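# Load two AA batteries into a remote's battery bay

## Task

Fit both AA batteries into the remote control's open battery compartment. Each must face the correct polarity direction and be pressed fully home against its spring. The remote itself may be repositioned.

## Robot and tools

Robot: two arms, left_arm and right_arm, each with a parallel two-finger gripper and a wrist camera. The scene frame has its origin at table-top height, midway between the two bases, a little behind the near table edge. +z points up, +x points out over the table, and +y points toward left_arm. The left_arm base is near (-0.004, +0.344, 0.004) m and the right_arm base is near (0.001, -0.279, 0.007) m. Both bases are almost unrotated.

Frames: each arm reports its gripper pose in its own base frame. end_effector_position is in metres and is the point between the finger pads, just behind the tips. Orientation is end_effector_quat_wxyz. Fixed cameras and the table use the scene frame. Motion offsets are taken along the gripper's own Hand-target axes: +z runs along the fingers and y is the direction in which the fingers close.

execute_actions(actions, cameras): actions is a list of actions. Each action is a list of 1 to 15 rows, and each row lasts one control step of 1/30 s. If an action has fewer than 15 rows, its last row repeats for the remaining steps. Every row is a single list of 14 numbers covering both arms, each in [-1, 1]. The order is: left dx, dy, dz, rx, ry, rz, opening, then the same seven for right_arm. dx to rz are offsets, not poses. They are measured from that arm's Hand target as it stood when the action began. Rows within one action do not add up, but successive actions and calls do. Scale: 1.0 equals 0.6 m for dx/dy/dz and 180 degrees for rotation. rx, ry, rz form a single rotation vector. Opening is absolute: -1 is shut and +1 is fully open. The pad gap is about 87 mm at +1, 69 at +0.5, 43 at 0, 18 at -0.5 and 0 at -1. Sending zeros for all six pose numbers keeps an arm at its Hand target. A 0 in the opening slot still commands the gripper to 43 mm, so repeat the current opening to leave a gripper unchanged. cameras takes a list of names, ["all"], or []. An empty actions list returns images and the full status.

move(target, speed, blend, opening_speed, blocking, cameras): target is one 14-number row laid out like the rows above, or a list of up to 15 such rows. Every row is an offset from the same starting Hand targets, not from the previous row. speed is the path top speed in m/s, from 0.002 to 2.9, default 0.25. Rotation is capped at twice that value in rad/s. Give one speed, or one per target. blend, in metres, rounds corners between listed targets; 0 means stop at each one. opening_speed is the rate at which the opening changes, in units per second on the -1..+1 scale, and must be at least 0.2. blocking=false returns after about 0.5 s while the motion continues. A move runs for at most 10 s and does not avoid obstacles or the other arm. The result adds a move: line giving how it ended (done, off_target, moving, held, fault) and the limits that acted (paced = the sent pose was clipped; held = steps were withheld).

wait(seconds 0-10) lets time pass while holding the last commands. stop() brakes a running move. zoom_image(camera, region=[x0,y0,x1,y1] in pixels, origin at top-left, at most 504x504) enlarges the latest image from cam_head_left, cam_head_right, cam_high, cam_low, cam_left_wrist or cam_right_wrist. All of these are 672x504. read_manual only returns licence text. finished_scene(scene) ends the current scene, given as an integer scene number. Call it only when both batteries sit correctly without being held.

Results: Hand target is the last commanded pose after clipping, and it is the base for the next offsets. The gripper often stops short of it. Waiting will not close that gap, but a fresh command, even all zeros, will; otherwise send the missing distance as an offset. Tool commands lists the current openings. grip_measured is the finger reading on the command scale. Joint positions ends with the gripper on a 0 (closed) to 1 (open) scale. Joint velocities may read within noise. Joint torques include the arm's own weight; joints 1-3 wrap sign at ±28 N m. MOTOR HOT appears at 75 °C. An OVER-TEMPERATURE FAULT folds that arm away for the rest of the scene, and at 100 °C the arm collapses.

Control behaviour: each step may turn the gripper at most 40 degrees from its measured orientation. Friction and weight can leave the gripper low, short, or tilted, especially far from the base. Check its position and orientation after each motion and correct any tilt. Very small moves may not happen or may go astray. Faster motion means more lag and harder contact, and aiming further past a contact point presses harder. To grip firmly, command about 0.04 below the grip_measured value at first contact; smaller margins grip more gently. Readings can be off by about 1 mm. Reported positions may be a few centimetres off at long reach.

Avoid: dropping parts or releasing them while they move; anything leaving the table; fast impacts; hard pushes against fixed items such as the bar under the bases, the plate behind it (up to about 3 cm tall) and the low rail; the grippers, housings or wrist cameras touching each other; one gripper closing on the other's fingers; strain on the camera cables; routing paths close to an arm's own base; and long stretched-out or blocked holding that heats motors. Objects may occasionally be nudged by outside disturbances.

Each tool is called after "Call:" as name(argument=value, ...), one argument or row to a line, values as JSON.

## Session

Call:
execute_actions(
  actions=[],
)

Scene clock: 0.00 s.
left_arm: end_effector_position=(+0.3816, -0.0045, +0.0542) grip_measured=+1.000 end_effector_quat_wxyz=(+0.568, -0.021, +0.822, +0.032) | right_arm: end_effector_position=(+0.3815, +0.0033, +0.0503) grip_measured=+0.963 end_effector_quat_wxyz=(+0.567, +0.000, +0.823, -0.014)
Joint positions: left_arm=[-0.077 1.513 0.386 0.762 -0.148 -0.026 1] | right_arm=[0.033 1.528 0.377 0.785 0.053 -0.004 0.982]
Joint velocities: within noise
Joint torques (N m): no reading
Heat: left arm: 39 °C; right arm: 30 °C.
Hand target: left_arm +0.3883, -0.0049, +0.0663; +0.584, -0.023, +0.811, +0.030 | right_arm +0.3855, +0.0033, +0.0573; +0.576, +0.000, +0.817, -0.013
Tool commands: left_gripper/opening=+1.0 right_gripper/opening=+1.0

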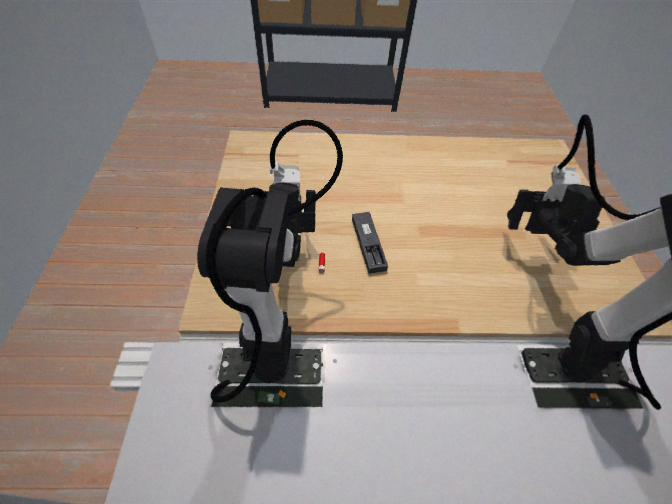

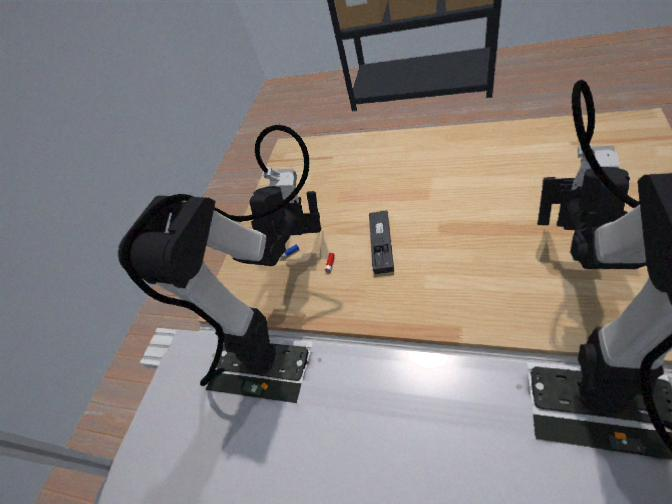

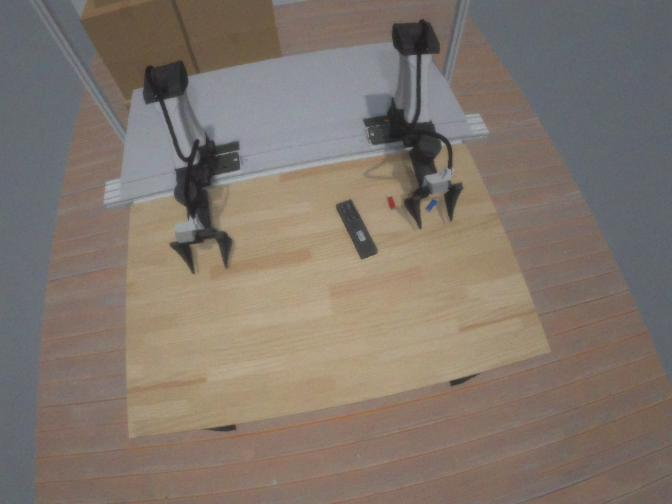

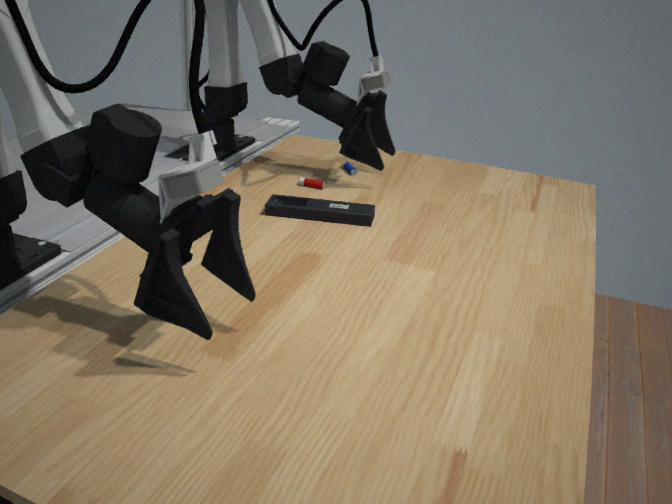

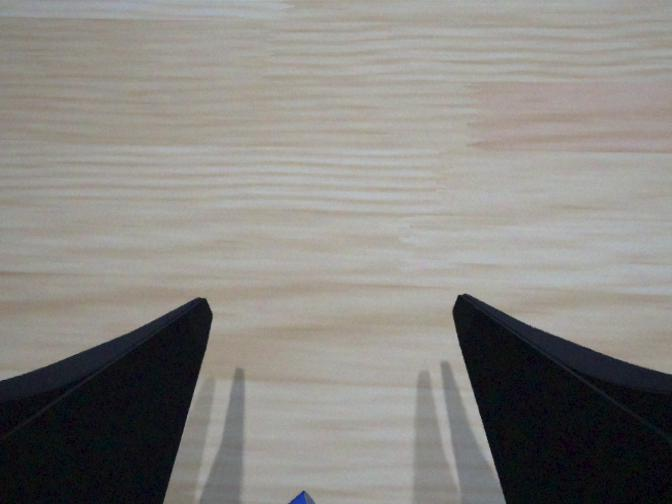

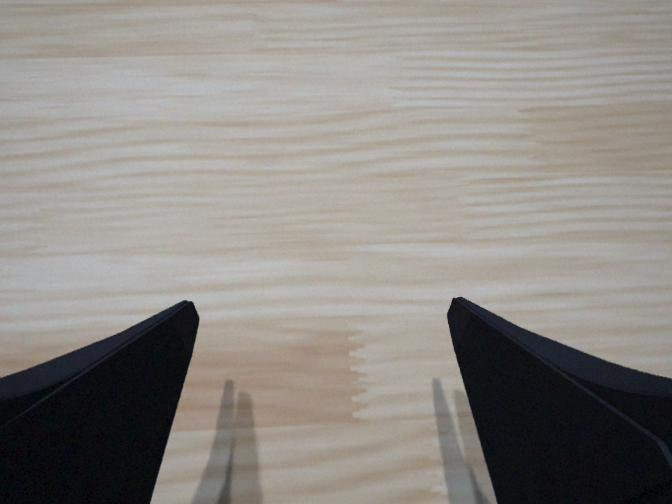

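Call:
zoom_image(
  camera="cam_high",
  region=[320, 180, 460, 270],
)

Call:
zoom_image(
  camera="cam_head_right",
  region=[270, 200, 420, 290],
)

Call:
zoom_image(
  camera="cam_head_left",
  region=[270, 190, 420, 290],
)

Call:
zoom_image(
  camera="cam_low",
  region=[250, 150, 390, 240],
)

Scaled by 3.600.

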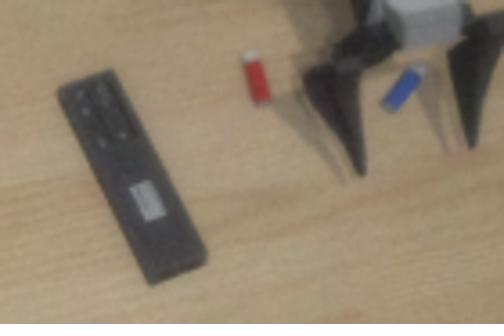

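Scaled by 3.360.

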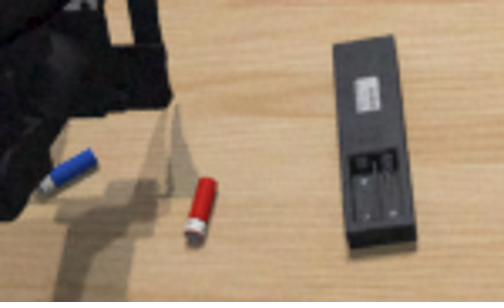

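Scaled by 3.360.

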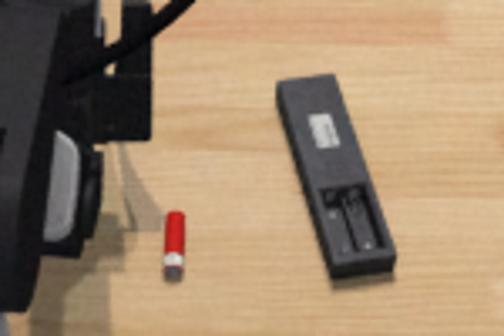

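Scaled by 3.600.

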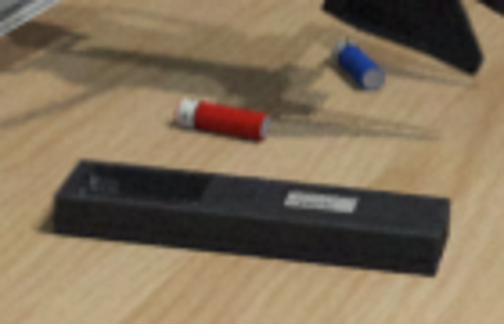

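Call:
move(
  target=[
    [-0.1172, -0.0313, -0.1445, -0.0012, 0.12, -0.0054, 0.6, 0, 0, 0, 0, 0, 0, 1.0],
    [-0.1063, -0.1825, -0.1348, -0.0023, 0.2385, -0.0109, 0.6, 0, 0, 0, 0, 0, 0, 1.0],
    [-0.0424, -0.3127, -0.0457, -0.0039, 0.3975, -0.0181, 0.6, 0, 0, 0, 0, 0, 0, 1.0],
  ],
  speed=0.2,
  blend=[0.03, 0.03, 0],
  cameras=["cam_low", "cam_high", "cam_left_wrist"],
)

Call:
zoom_image(
  camera="cam_high",
  region=[320, 170, 460, 270],
)

Scene clock: 55.60 s.
left_arm: end_effector_position=(+0.3829, -0.1880, +0.0947) grip_measured=+0.600 end_effector_quat_wxyz=(+0.001, -0.058, +0.998, +0.006) | right_arm: end_effector_position=(+0.3815, +0.0033, +0.0502) grip_measured=+0.963 end_effector_quat_wxyz=(+0.567, +0.000, +0.824, -0.014)
Joint positions: left_arm=[-0.412 2.411 2.389 -1.552 -0.011 -0.528 0.8] | right_arm=[0.033 1.528 0.377 0.785 0.053 -0.004 0.982]
Joint torques (N m): left_arm=[-0.79 -11.77 7.31 0.19 0.09 0] | right_arm=[-0.32 -5.61 6.45 1.89 0.03 0.05]
Heat: left arm: 42 °C; right arm: 38 °C.
Hand target: left_arm +0.3840, -0.1940, +0.0950; +0.000, -0.061, +0.998, +0.000 | right_arm +0.3855, +0.0033, +0.0574; +0.576, +0.000, +0.817, -0.013
Off the commanded pose: left_arm 0.006 m, 1 deg | right_arm 0.008 m, 1 deg.
move: done
Images, in order (width x height): cam_high 672x504, cam_low 672x504, cam_left_wrist 672x504.

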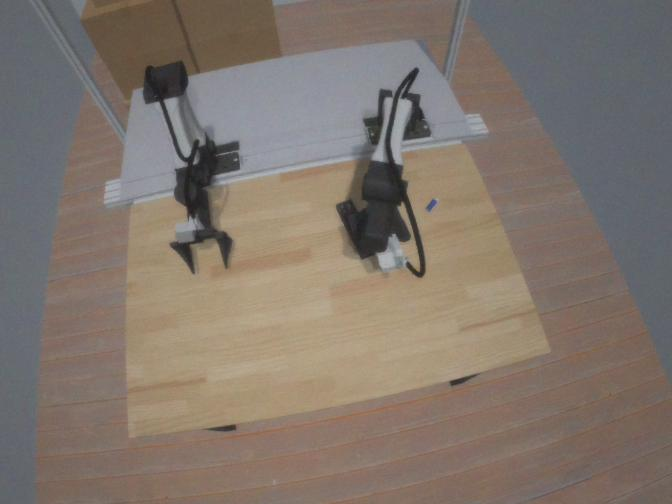

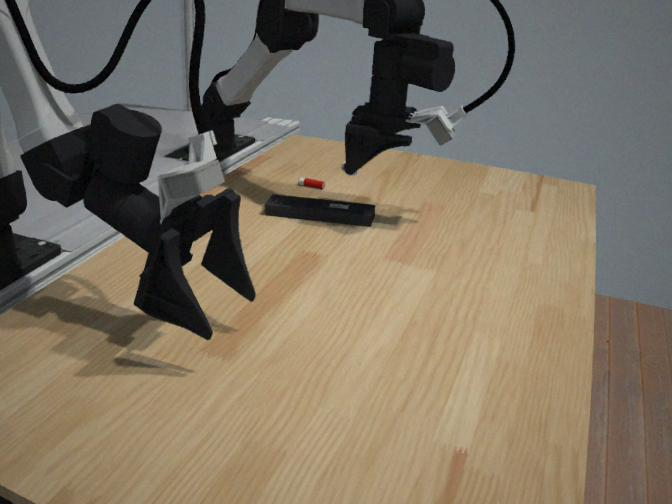

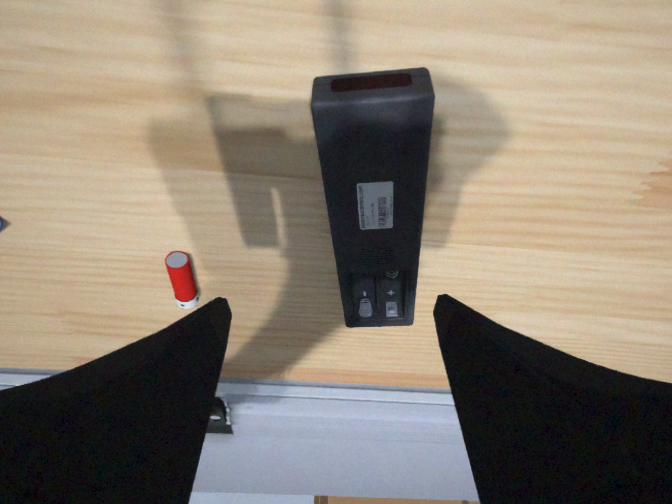

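Scaled by 3.600.

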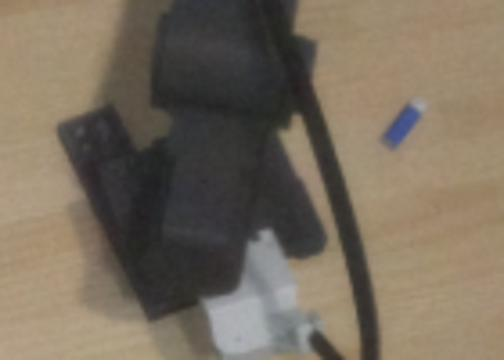

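Call:
move(
  target=[0.0833, -0.04, 0.035, 0, 0, -0.0283, 0.6, 0, 0, 0, 0, 0, 0, 1.0],
  speed=0.15,
  cameras=["cam_low", "cam_left_wrist"],
)

Call:
zoom_image(
  camera="cam_low",
  region=[250, 110, 390, 240],
)

Scene clock: 68.87 s.
left_arm: end_effector_position=(+0.3317, -0.2199, +0.0556) grip_measured=+0.600 end_effector_quat_wxyz=(-0.026, -0.099, +0.995, +0.019) | right_arm: end_effector_position=(+0.3815, +0.0033, +0.0502) grip_measured=+0.963 end_effector_quat_wxyz=(+0.567, +0.000, +0.824, -0.014)
Joint positions: left_arm=[-0.517 2.284 2.002 -1.354 -0.001 -0.715 0.8] | right_arm=[0.033 1.528 0.377 0.785 0.053 -0.004 0.982]
Joint torques (N m): left_arm=[-0.02 -17.44 5.04 0.29 -0.02 0.01] | right_arm=[-0.32 -5.61 6.43 1.89 0.03 0.05]
Heat: left arm: 44 °C; right arm: 38 °C.
Hand target: left_arm +0.3373, -0.2239, +0.0739; +0.000, -0.105, +0.994, +0.000 | right_arm +0.3855, +0.0033, +0.0574; +0.576, +0.000, +0.817, -0.013
Off the commanded pose: left_arm 0.020 m, 4 deg | right_arm 0.008 m, 1 deg.
move: off_target (left_arm)
Images, in order (width x height): cam_low 672x504, cam_left_wrist 672x504.

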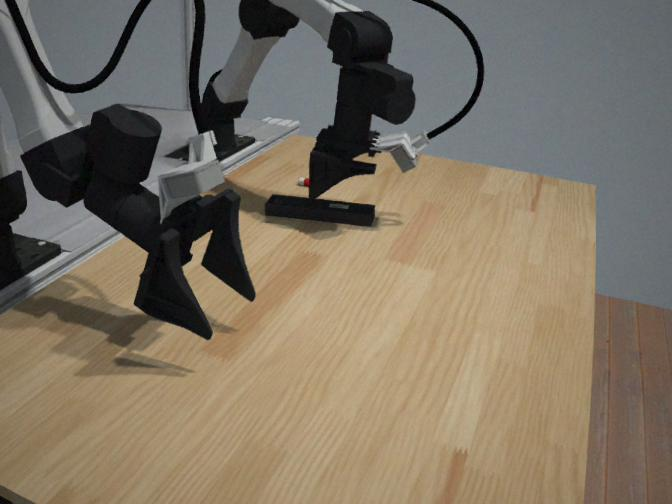

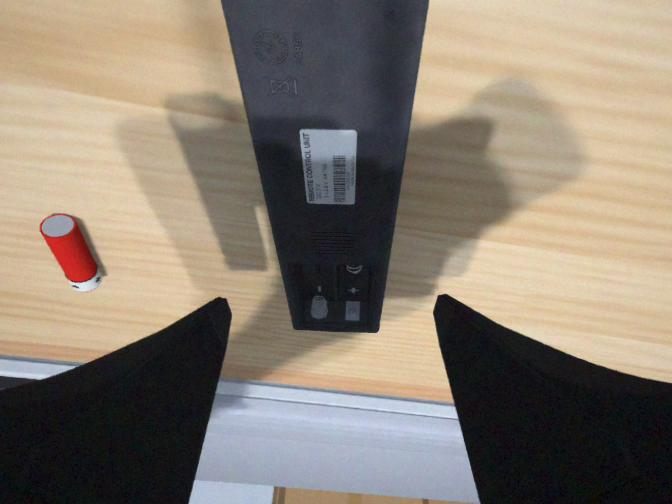

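Scaled by 3.600.

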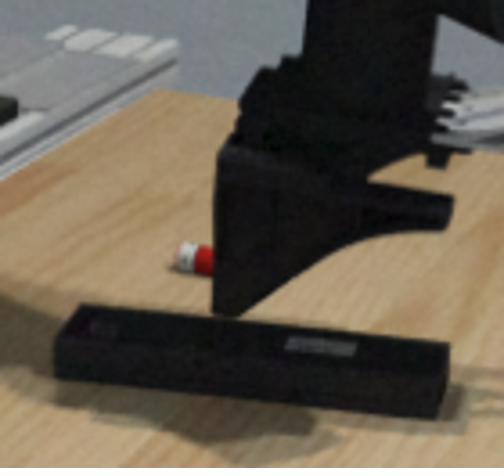

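Call:
move(
  target=[
    [-0.0303, 0.0015, -0.0333, 0, 0, -0.0056, 0.6, 0, 0, 0, 0, 0, 0, 1.0],
    [-0.0303, 0.0015, 0.0565, 0, 0, -0.0056, 0.6, 0, 0, 0, 0, 0, 0, 1.0],
  ],
  speed=0.12,
  cameras=["cam_low", "cam_left_wrist"],
)

Call:
zoom_image(
  camera="cam_low",
  region=[250, 110, 390, 240],
)

Scene clock: 84.53 s.
left_arm: end_effector_position=(+0.3501, -0.2190, +0.0423) grip_measured=+0.600 end_effector_quat_wxyz=(-0.005, -0.111, +0.994, +0.004) | right_arm: end_effector_position=(+0.3814, +0.0033, +0.0502) grip_measured=+0.963 end_effector_quat_wxyz=(+0.567, +0.000, +0.824, -0.014)
Joint positions: left_arm=[-0.493 2.297 1.979 -1.266 -0.001 -0.715 0.8] | right_arm=[0.033 1.528 0.377 0.785 0.053 -0.004 0.982]
Joint torques (N m): left_arm=[0.47 -12.21 5.26 0.41 -0.02 0.12] | right_arm=[-0.32 -5.61 6.45 1.9 0.03 0.05]
Heat: left arm: 54 °C; right arm: 39 °C.
Hand target: left_arm +0.3549, -0.2193, +0.0401; +0.000, -0.114, +0.993, +0.000 | right_arm +0.3855, +0.0033, +0.0573; +0.576, +0.000, +0.817, -0.013
Off the commanded pose: left_arm 0.005 m, 1 deg | right_arm 0.008 m, 1 deg.
move: done
Images, in order (width x height): cam_low 672x504, cam_left_wrist 672x504.

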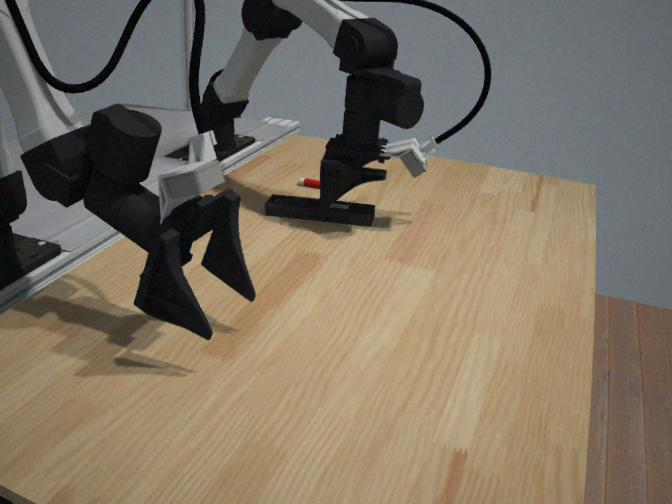

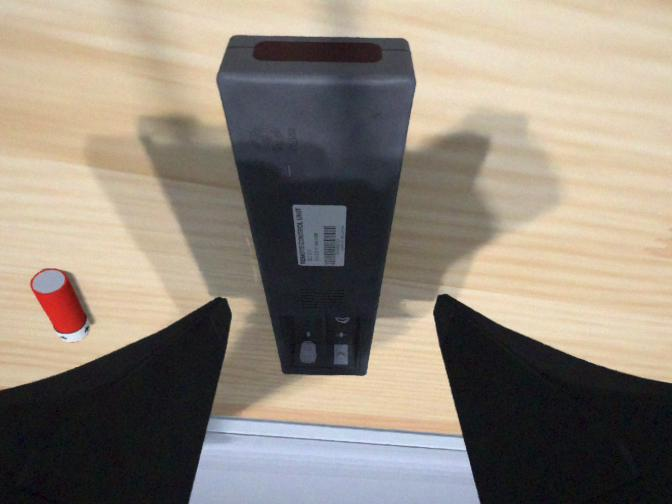

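Scaled by 3.600.

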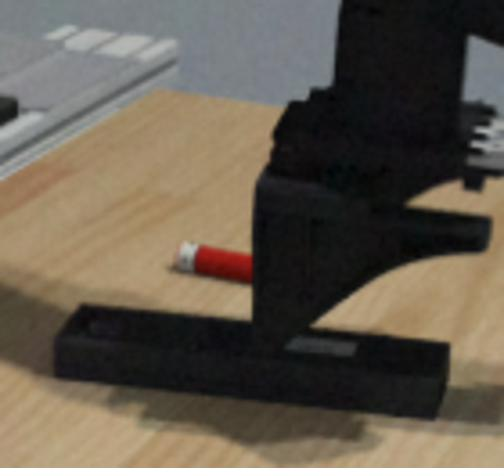

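Call:
move(
  target=[
    [0.008, 0.006, 0.051, 0, 0, 0, 0.6, 0, 0, 0, 0, 0, 0, 1.0],
    [0.008, 0.006, 0.051, 0, 0, 0, 0.05, 0, 0, 0, 0, 0, 0, 1.0],
  ],
  speed=0.08,
  opening_speed=0.4,
  cameras=["cam_low", "cam_left_wrist"],
)

Call:
zoom_image(
  camera="cam_low",
  region=[250, 110, 390, 240],
)

Scene clock: 95.30 s.
left_arm: end_effector_position=(+0.3445, -0.2160, +0.0093) grip_measured=+0.088 end_effector_quat_wxyz=(-0.008, -0.111, +0.994, +0.006) | right_arm: end_effector_position=(+0.3814, +0.0033, +0.0502) grip_measured=+0.963 end_effector_quat_wxyz=(+0.567, +0.000, +0.824, -0.014)
Joint positions: left_arm=[-0.493 2.297 1.845 -1.139 -0.001 -0.715 0.544] | right_arm=[0.033 1.528 0.377 0.785 0.053 -0.004 0.982]
Joint torques (N m): left_arm=[0.36 -12.75 5.14 0.41 -0.02 0.11] | right_arm=[-0.32 -5.63 6.43 1.9 0.02 0.05]
Heat: left arm: 54 °C; right arm: 39 °C.
Hand target: left_arm +0.3494, -0.2168, +0.0094; +0.000, -0.114, +0.993, +0.000 | right_arm +0.3855, +0.0033, +0.0573; +0.576, +0.000, +0.817, -0.013
Off the commanded pose: left_arm 0.005 m, 1 deg | right_arm 0.008 m, 1 deg.
move: done
Images, in order (width x height): cam_low 672x504, cam_left_wrist 672x504.

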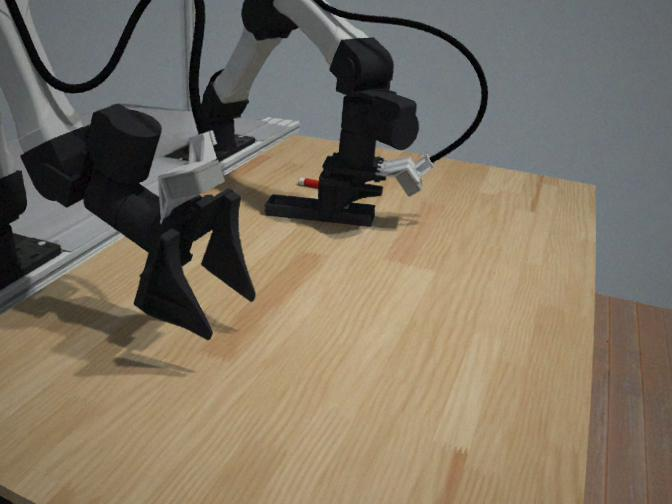

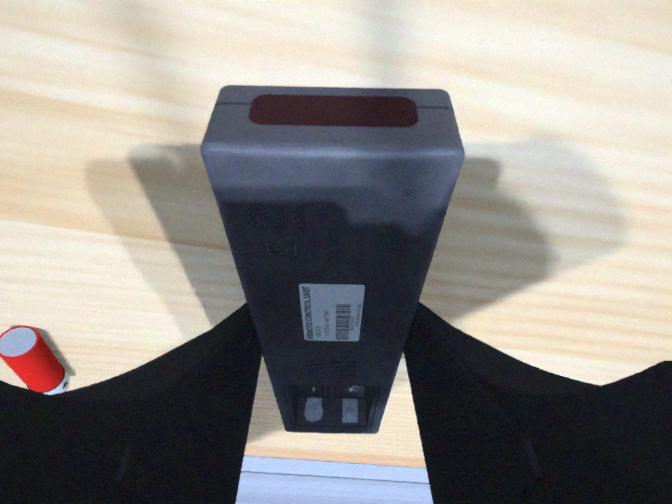

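Scaled by 3.600.

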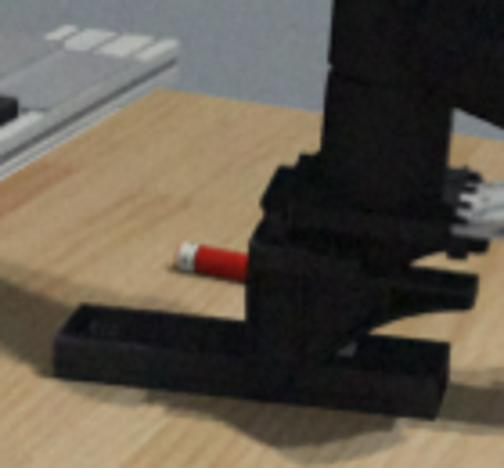

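Call:
move(
  target=[0, 0, -0.045, 0, 0, 0, 0.05, 0, 0, 0, 0, 0, 0, 1.0],
  speed=0.06,
  cameras=["cam_low", "cam_left_wrist"],
)

Call:
zoom_image(
  camera="cam_low",
  region=[250, 110, 390, 240],
)

Scene clock: 99.07 s.
left_arm: end_effector_position=(+0.3416, -0.2144, +0.0202) grip_measured=+0.088 end_effector_quat_wxyz=(-0.016, -0.111, +0.994, +0.012) | right_arm: end_effector_position=(+0.3814, +0.0033, +0.0502) grip_measured=+0.963 end_effector_quat_wxyz=(+0.567, +0.000, +0.824, -0.014)
Joint positions: left_arm=[-0.493 2.297 1.886 -1.201 -0.001 -0.715 0.544] | right_arm=[0.033 1.528 0.377 0.785 0.053 -0.004 0.982]
Joint torques (N m): left_arm=[0.36 -14.87 7.5 0.08 -0.02 0.11] | right_arm=[-0.31 -5.61 6.43 1.9 0.03 0.05]
Heat: left arm: 54 °C; right arm: 40 °C.
Hand target: left_arm +0.3494, -0.2169, +0.0365; +0.000, -0.114, +0.993, +0.000 | right_arm +0.3855, +0.0033, +0.0573; +0.576, +0.000, +0.817, -0.013
Off the commanded pose: left_arm 0.018 m, 2 deg | right_arm 0.008 m, 1 deg.
move: off_target (left_arm)
Images, in order (width x height): cam_low 672x504, cam_left_wrist 672x504.

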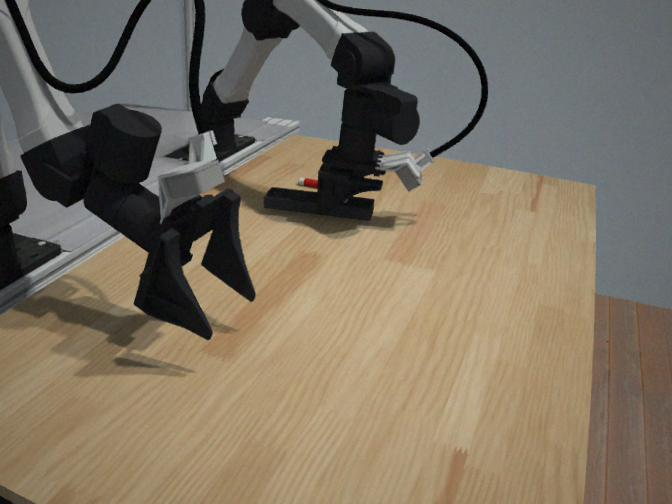

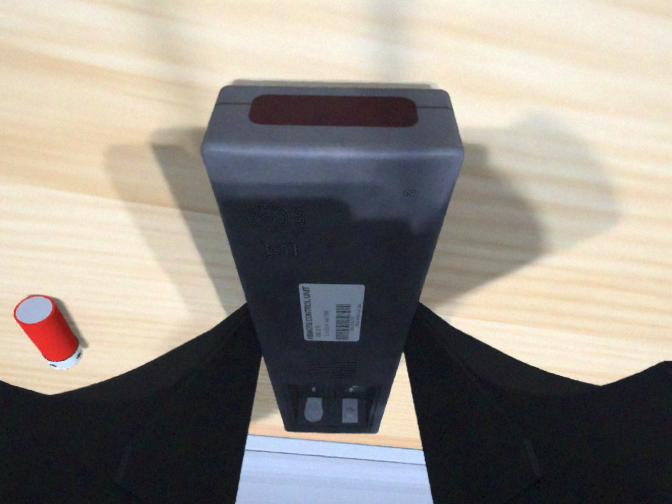

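Scaled by 3.600.

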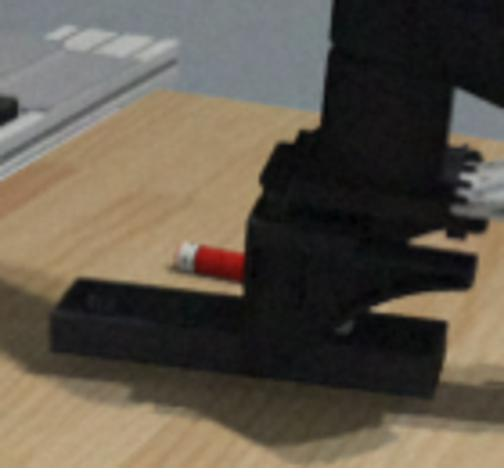

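Call:
move(
  target=[
    [0, 0, -0.045, 0, 0, 0, 0.05, 0, 0, 0, 0, 0, 0, 1.0],
    [0.027, -0.0469, -0.0517, 0, 0, 0.44, 0.05, 0, 0, 0, 0, 0, 0, 1.0],
  ],
  speed=[0.08, 0.22],
  blend=[0.01, 0],
  cameras=["cam_low", "cam_high"],
)

Scene clock: 129.97 s.
left_arm: end_effector_position=(+0.3387, -0.2446, +0.0629) grip_measured=+0.088 end_effector_quat_wxyz=(-0.004, +0.538, +0.843, +0.001) | right_arm: end_effector_position=(+0.3814, +0.0033, +0.0502) grip_measured=+0.963 end_effector_quat_wxyz=(+0.567, +0.000, +0.824, -0.014)
Joint positions: left_arm=[-0.671 2.345 2.143 -1.377 -0.001 0.464 0.544] | right_arm=[0.033 1.528 0.377 0.785 0.053 -0.004 0.982]
Joint torques (N m): left_arm=[-0.58 -12.64 7.17 0.13 0.05 0.25] | right_arm=[-0.34 -5.63 6.43 1.9 0.03 0.05]
Heat: left arm: 58 °C; right arm: 41 °C.
Hand target: left_arm +0.3401, -0.2479, +0.0674; +0.000, +0.545, +0.838, +0.000 | right_arm +0.3855, +0.0033, +0.0574; +0.576, +0.000, +0.817, -0.013
Off the commanded pose: left_arm 0.006 m, 1 deg | right_arm 0.008 m, 1 deg.
move: done
Images, in order (width x height): cam_high 672x504, cam_low 672x504.

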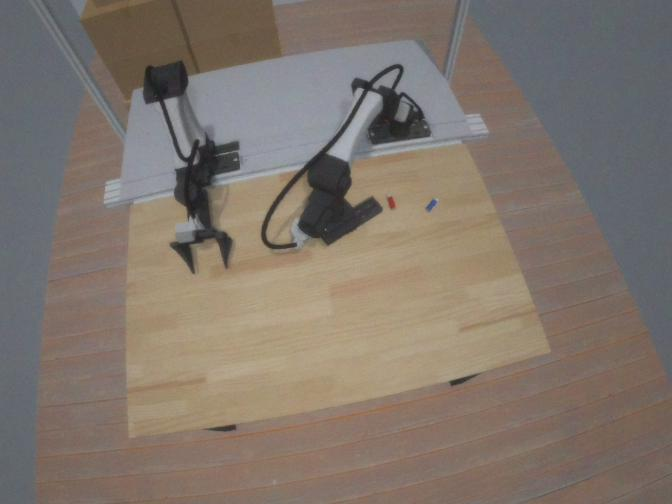

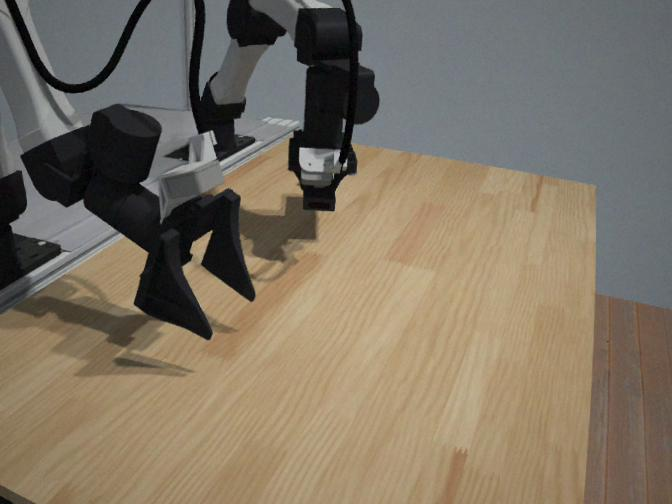

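Call:
move(
  target=[
    [0.0388, -0.0468, 0.004, 0, 0, 0.2606, 0.05, 0, 0, 0, 0, 0, 0, 1.0],
    [0.0949, -0.0923, 0.0123, 0, 0, 0.4328, 0.05, 0, 0, 0, 0, 0, 0, 1.0],
  ],
  speed=[0.22, 0.18],
  blend=[0.02, 0],
  cameras=["cam_low", "cam_high"],
)

Call:
zoom_image(
  camera="cam_high",
  region=[250, 140, 450, 270],
)

Scene clock: 140.87 s.
left_arm: end_effector_position=(+0.2625, -0.2115, +0.0448) grip_measured=+0.088 end_effector_quat_wxyz=(-0.028, +0.947, +0.320, -0.013) | right_arm: end_effector_position=(+0.3814, +0.0033, +0.0501) grip_measured=+0.963 end_effector_quat_wxyz=(+0.567, +0.000, +0.824, -0.014)
Joint positions: left_arm=[-0.802 1.889 1.367 -1.109 -0.001 1.688 0.544] | right_arm=[0.033 1.528 0.377 0.784 0.053 -0.004 0.982]
Joint torques (N m): left_arm=[-0.62 -13.61 4.98 0.17 0.09 0.33] | right_arm=[-0.32 -5.61 6.43 1.9 0.03 0.05]
Heat: left arm: 59 °C; right arm: 41 °C.
Hand target: left_arm +0.2663, -0.2183, +0.0600; +0.000, +0.951, +0.309, +0.000 | right_arm +0.3855, +0.0033, +0.0573; +0.576, +0.000, +0.817, -0.013
Off the commanded pose: left_arm 0.017 m, 4 deg | right_arm 0.008 m, 1 deg.
move: off_target (left_arm)
Images, in order (width x height): cam_high 672x504, cam_low 672x504.

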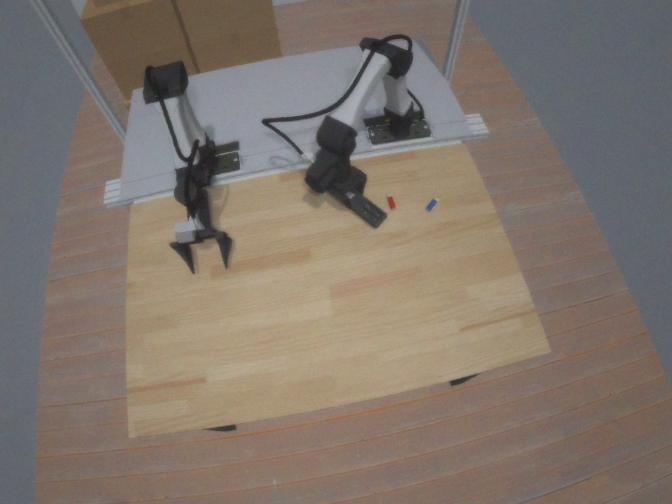

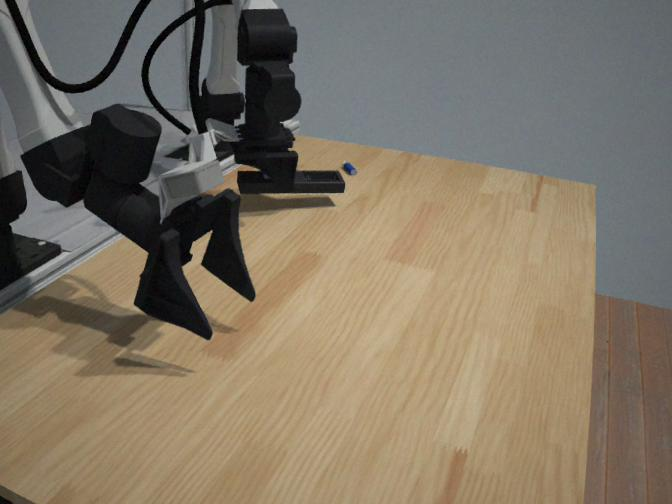

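Scaled by 2.520.

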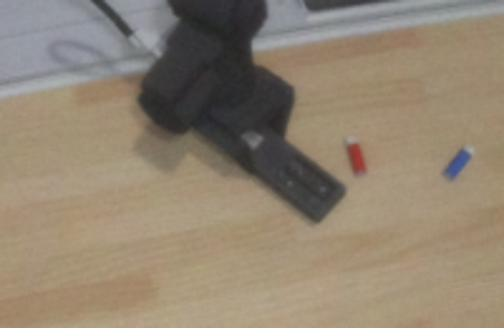

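Call:
move(
  target=[0, 0, 0.08, 0, 0, 0, 0.05, 0, 0, 0, 0, 0, 0, 1.0],
  speed=0.06,
  cameras=["cam_low", "cam_left_wrist"],
)

Call:
zoom_image(
  camera="cam_low",
  region=[220, 120, 360, 220],
)

Scene clock: 145.47 s.
left_arm: end_effector_position=(+0.2648, -0.2138, +0.0154) grip_measured=+0.088 end_effector_quat_wxyz=(-0.003, +0.948, +0.320, -0.001) | right_arm: end_effector_position=(+0.3814, +0.0033, +0.0501) grip_measured=+0.963 end_effector_quat_wxyz=(+0.567, +0.000, +0.824, -0.014)
Joint positions: left_arm=[-0.802 1.889 1.244 -0.932 -0.001 1.689 0.544] | right_arm=[0.033 1.528 0.377 0.784 0.053 -0.004 0.982]
Joint torques (N m): left_arm=[-0.62 -7.75 4.85 0.36 0.09 0.33] | right_arm=[-0.32 -5.63 6.43 1.9 0.03 0.05]
Heat: left arm: 58 °C; right arm: 41 °C.
Hand target: left_arm +0.2663, -0.2182, +0.0119; +0.000, +0.951, +0.309, +0.000 | right_arm +0.3855, +0.0033, +0.0573; +0.576, +0.000, +0.817, -0.013
Off the commanded pose: left_arm 0.006 m, 1 deg | right_arm 0.008 m, 1 deg.
move: done
Images, in order (width x height): cam_low 672x504, cam_left_wrist 672x504.

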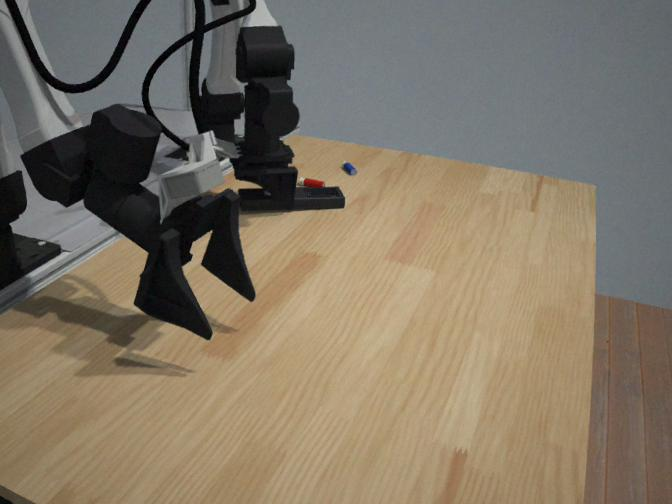

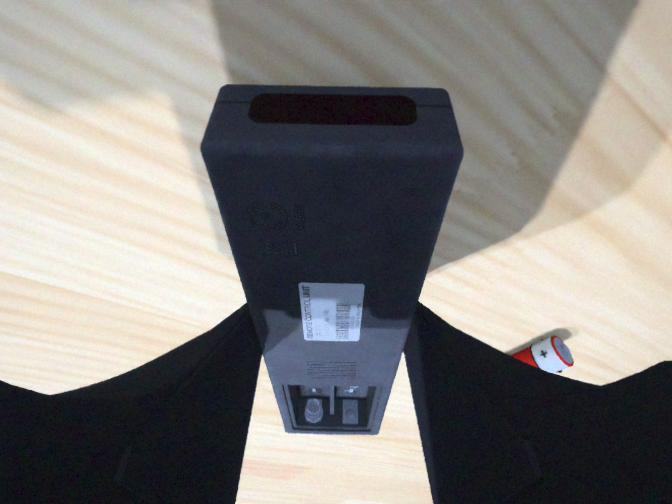

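Scaled by 3.600.

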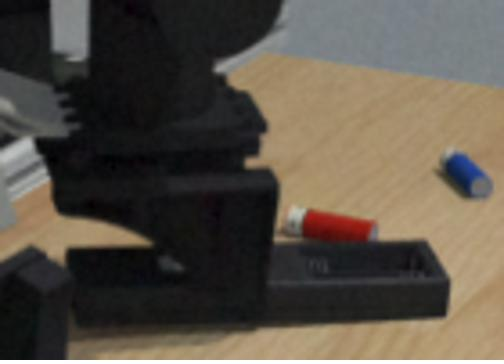

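Call:
move(
  target=[
    [0, 0, 0.009, 0, 0, 0, 0.05, 0, 0, 0, 0, 0, 0, 1.0],
    [0, 0, 0.009, 0, 0, 0, 0.4, 0, 0, 0, 0, 0, 0, 1.0],
  ],
  speed=0.04,
  opening_speed=0.25,
  cameras=["cam_low", "cam_left_wrist"],
)

Call:
zoom_image(
  camera="cam_low",
  region=[220, 120, 360, 220],
)

Scene clock: 150.27 s.
left_arm: end_effector_position=(+0.2661, -0.2151, +0.0113) grip_measured=+0.400 end_effector_quat_wxyz=(+0.000, +0.948, +0.319, +0.001) | right_arm: end_effector_position=(+0.3814, +0.0033, +0.0501) grip_measured=+0.963 end_effector_quat_wxyz=(+0.567, +0.000, +0.824, -0.014)
Joint positions: left_arm=[-0.802 1.896 1.235 -0.91 -0.002 1.69 0.7] | right_arm=[0.033 1.528 0.377 0.784 0.053 -0.004 0.982]
Joint torques (N m): left_arm=[-0.61 -7.66 4.53 0.37 0.1 0.32] | right_arm=[-0.32 -5.63 6.43 1.9 0.03 0.05]
Heat: left arm: 56 °C; right arm: 41 °C.
Hand target: left_arm +0.2663, -0.2183, +0.0066; +0.000, +0.951, +0.309, +0.000 | right_arm +0.3855, +0.0033, +0.0573; +0.576, +0.000, +0.817, -0.013
Off the commanded pose: left_arm 0.006 m, 1 deg | right_arm 0.008 m, 1 deg.
move: done
Images, in order (width x height): cam_low 672x504, cam_left_wrist 672x504.

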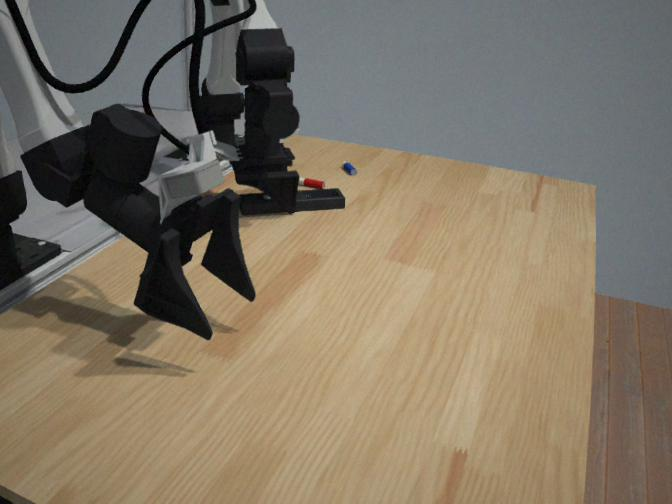

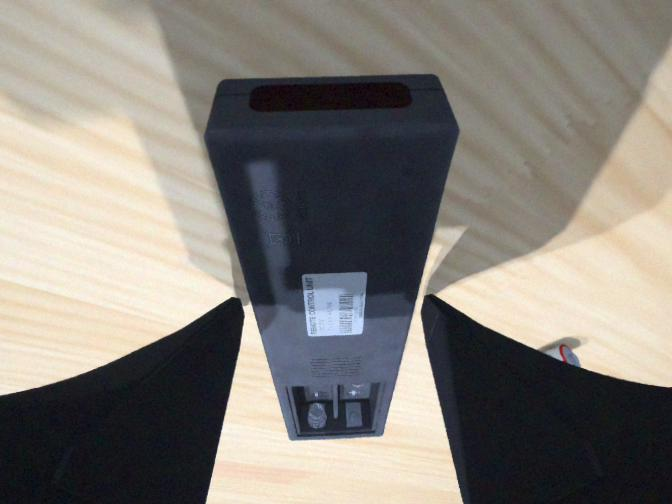

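Scaled by 3.600.

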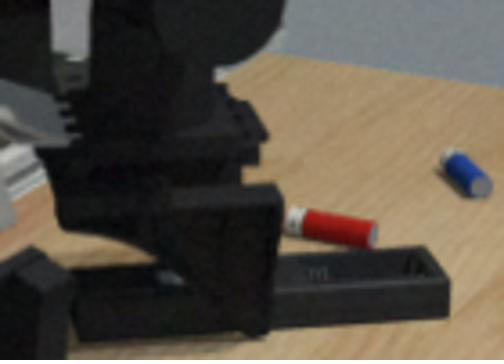

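Call:
move(
  target=[
    [0, 0, -0.14, 0, 0, 0, 0.4, -0.2003, 0.1217, -0.1538, -0.0576, 0.0231, -0.0272, 1.0],
    [-0.03, -0.06, -0.15, 0, 0, -0.414, -0.35, -0.2003, 0.1217, -0.1538, -0.0576, 0.0231, -0.0272, 1.0],
  ],
  speed=[0.12, 0.2],
  blend=[0.02, 0],
  cameras=["cam_low", "cam_high", "cam_left_wrist"],
)

Scene clock: 188.73 s.
left_arm: end_effector_position=(+0.2255, -0.1970, +0.0856) grip_measured=-0.350 end_effector_quat_wxyz=(-0.018, +0.577, +0.817, +0.004) | right_arm: end_effector_position=(+0.3360, +0.0786, +0.1819) grip_measured=+0.963 end_effector_quat_wxyz=(+0.526, -0.095, +0.845, +0.032)
Joint positions: left_arm=[-0.78 1.861 1.49 -1.237 -0.002 0.45 0.325] | right_arm=[0.277 1.051 0.762 -0.175 0.093 -0.004 0.982]
Joint torques (N m): left_arm=[0.68 -10.96 6.97 0.16 0.06 0.03] | right_arm=[0.13 -3.82 11.03 1.75 0.15 0.17]
Heat: left arm: 51 °C; right arm: 42 °C.
Hand target: left_arm +0.2305, -0.1997, +0.0965; +0.000, +0.570, +0.822, +0.000 | right_arm +0.3401, +0.0803, +0.1999; +0.543, -0.087, +0.835, +0.036
Off the commanded pose: left_arm 0.012 m, 2 deg | right_arm 0.018 m, 3 deg.
move: off_target (left_arm, right_arm); target 2's new opening was sent with left_arm's hand 0.012 m and 2 deg from that target
Images, in order (width x height): cam_high 672x504, cam_low 672x504, cam_left_wrist 672x504.

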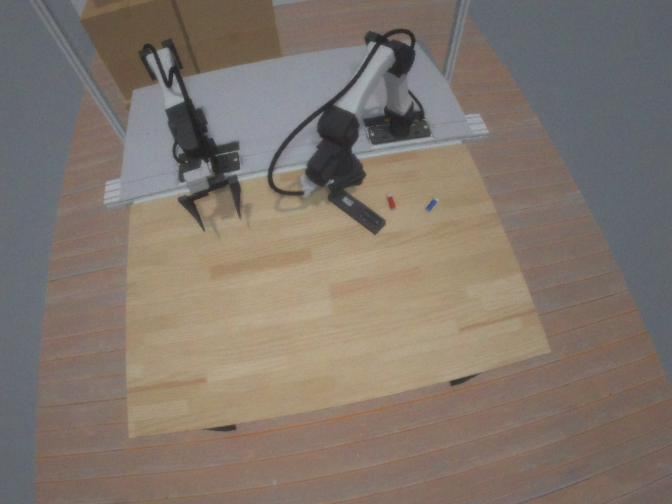

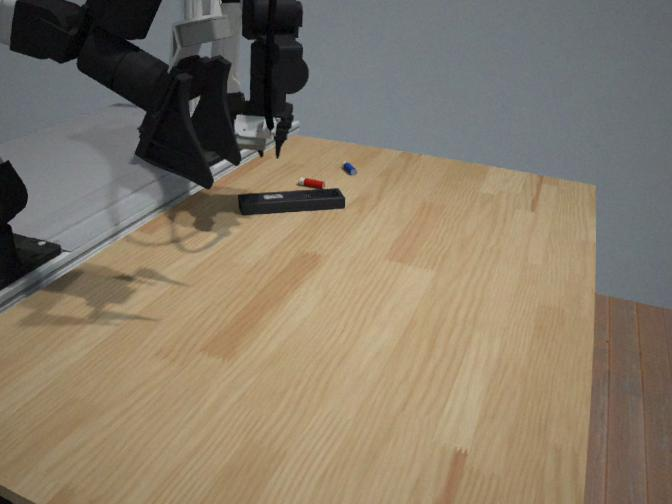

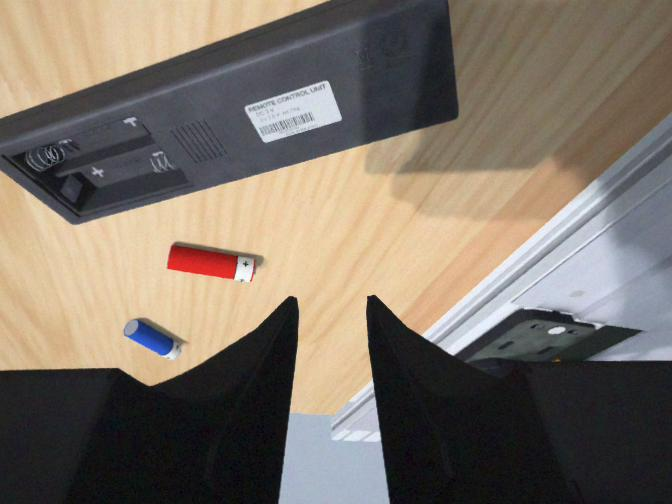

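Call:
zoom_image(
  camera="cam_left_wrist",
  region=[0, 100, 200, 240],
)

Scaled by 2.520.

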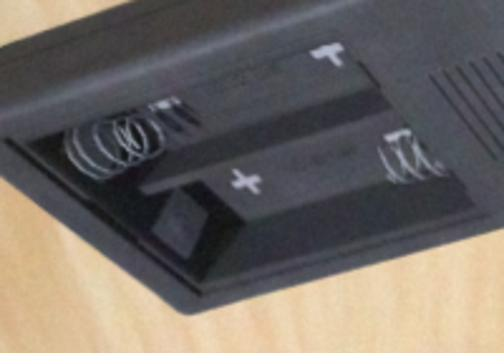

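Call:
move(
  target=[
    [0.07, 0.06, 0, 0, 0, -0.2, -0.35, 0.051, 0.2983, -0.1392, -0.1346, 0.0534, -0.0632, 1.0],
    [0.1482, 0.0972, 0.0075, 0, 0, -0.419, -0.35, 0.2605, 0.4533, -0.211, -0.1346, 0.0534, -0.0632, 0.4],
  ],
  speed=[0.2, 0.2],
  blend=[0.03, 0],
  cameras=["cam_low", "cam_high", "cam_left_wrist", "cam_right_wrist"],
)

Scene clock: 221.33 s.
left_arm: end_effector_position=(+0.2488, -0.0950, +0.0835) grip_measured=-0.350 end_effector_quat_wxyz=(-0.026, -0.043, +0.999, +0.010) | right_arm: end_effector_position=(+0.1138, +0.3103, +0.1016) grip_measured=+0.400 end_effector_quat_wxyz=(+0.438, -0.294, +0.837, +0.145)
Joint positions: left_arm=[-0.306 1.759 1.35 -1.217 -0.002 -0.392 0.325] | right_arm=[1.492 1.291 0.739 -0.255 0.651 0.547 0.7]
Joint torques (N m): left_arm=[0.43 -11.89 5.04 0.36 0.01 0] | right_arm=[0.08 -3.89 6.04 1.58 0.52 0.24]
Heat: left arm: 51 °C; right arm: 42 °C.
Hand target: left_arm +0.2540, -0.0960, +0.0922; +0.000, -0.052, +0.999, +0.000 | right_arm +0.1144, +0.3115, +0.0998; +0.442, -0.283, +0.838, +0.149
Off the commanded pose: left_arm 0.010 m, 3 deg | right_arm 0.002 m, 2 deg.
move: off_target (left_arm)
Images, in order (width x height): cam_high 672x504, cam_low 672x504, cam_left_wrist 672x504, cam_right_wrist 672x504.

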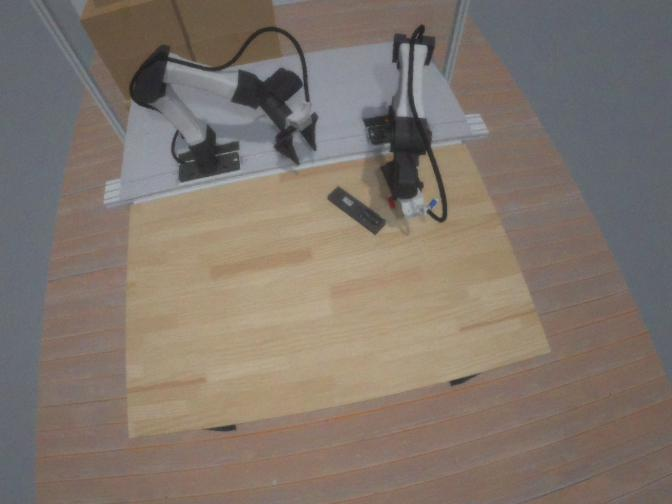

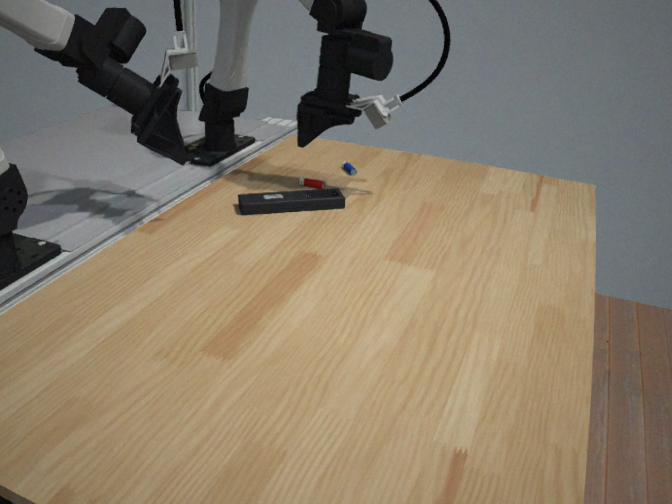

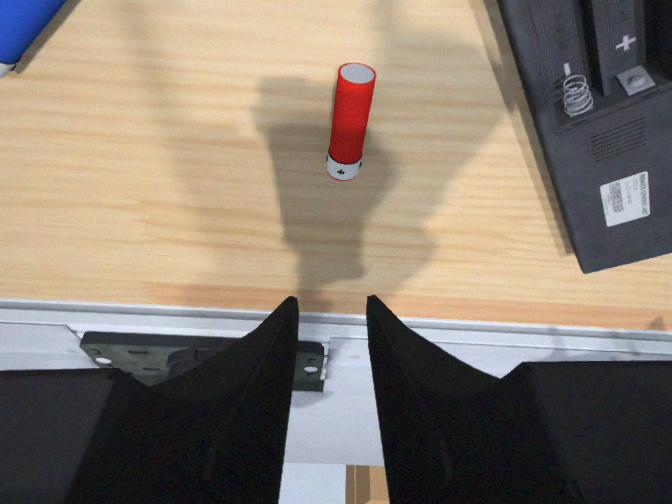

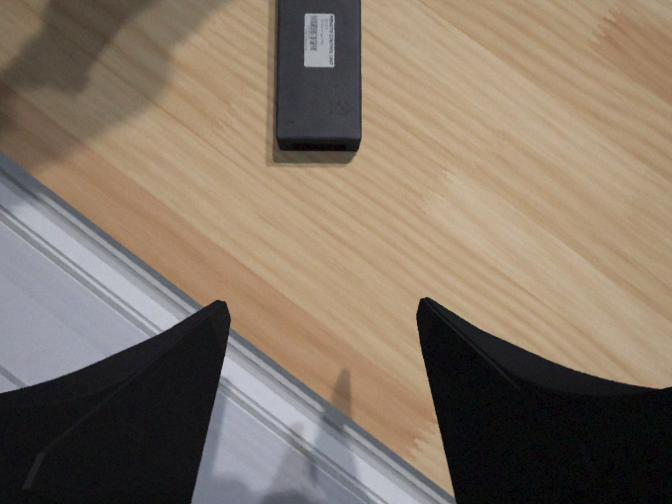

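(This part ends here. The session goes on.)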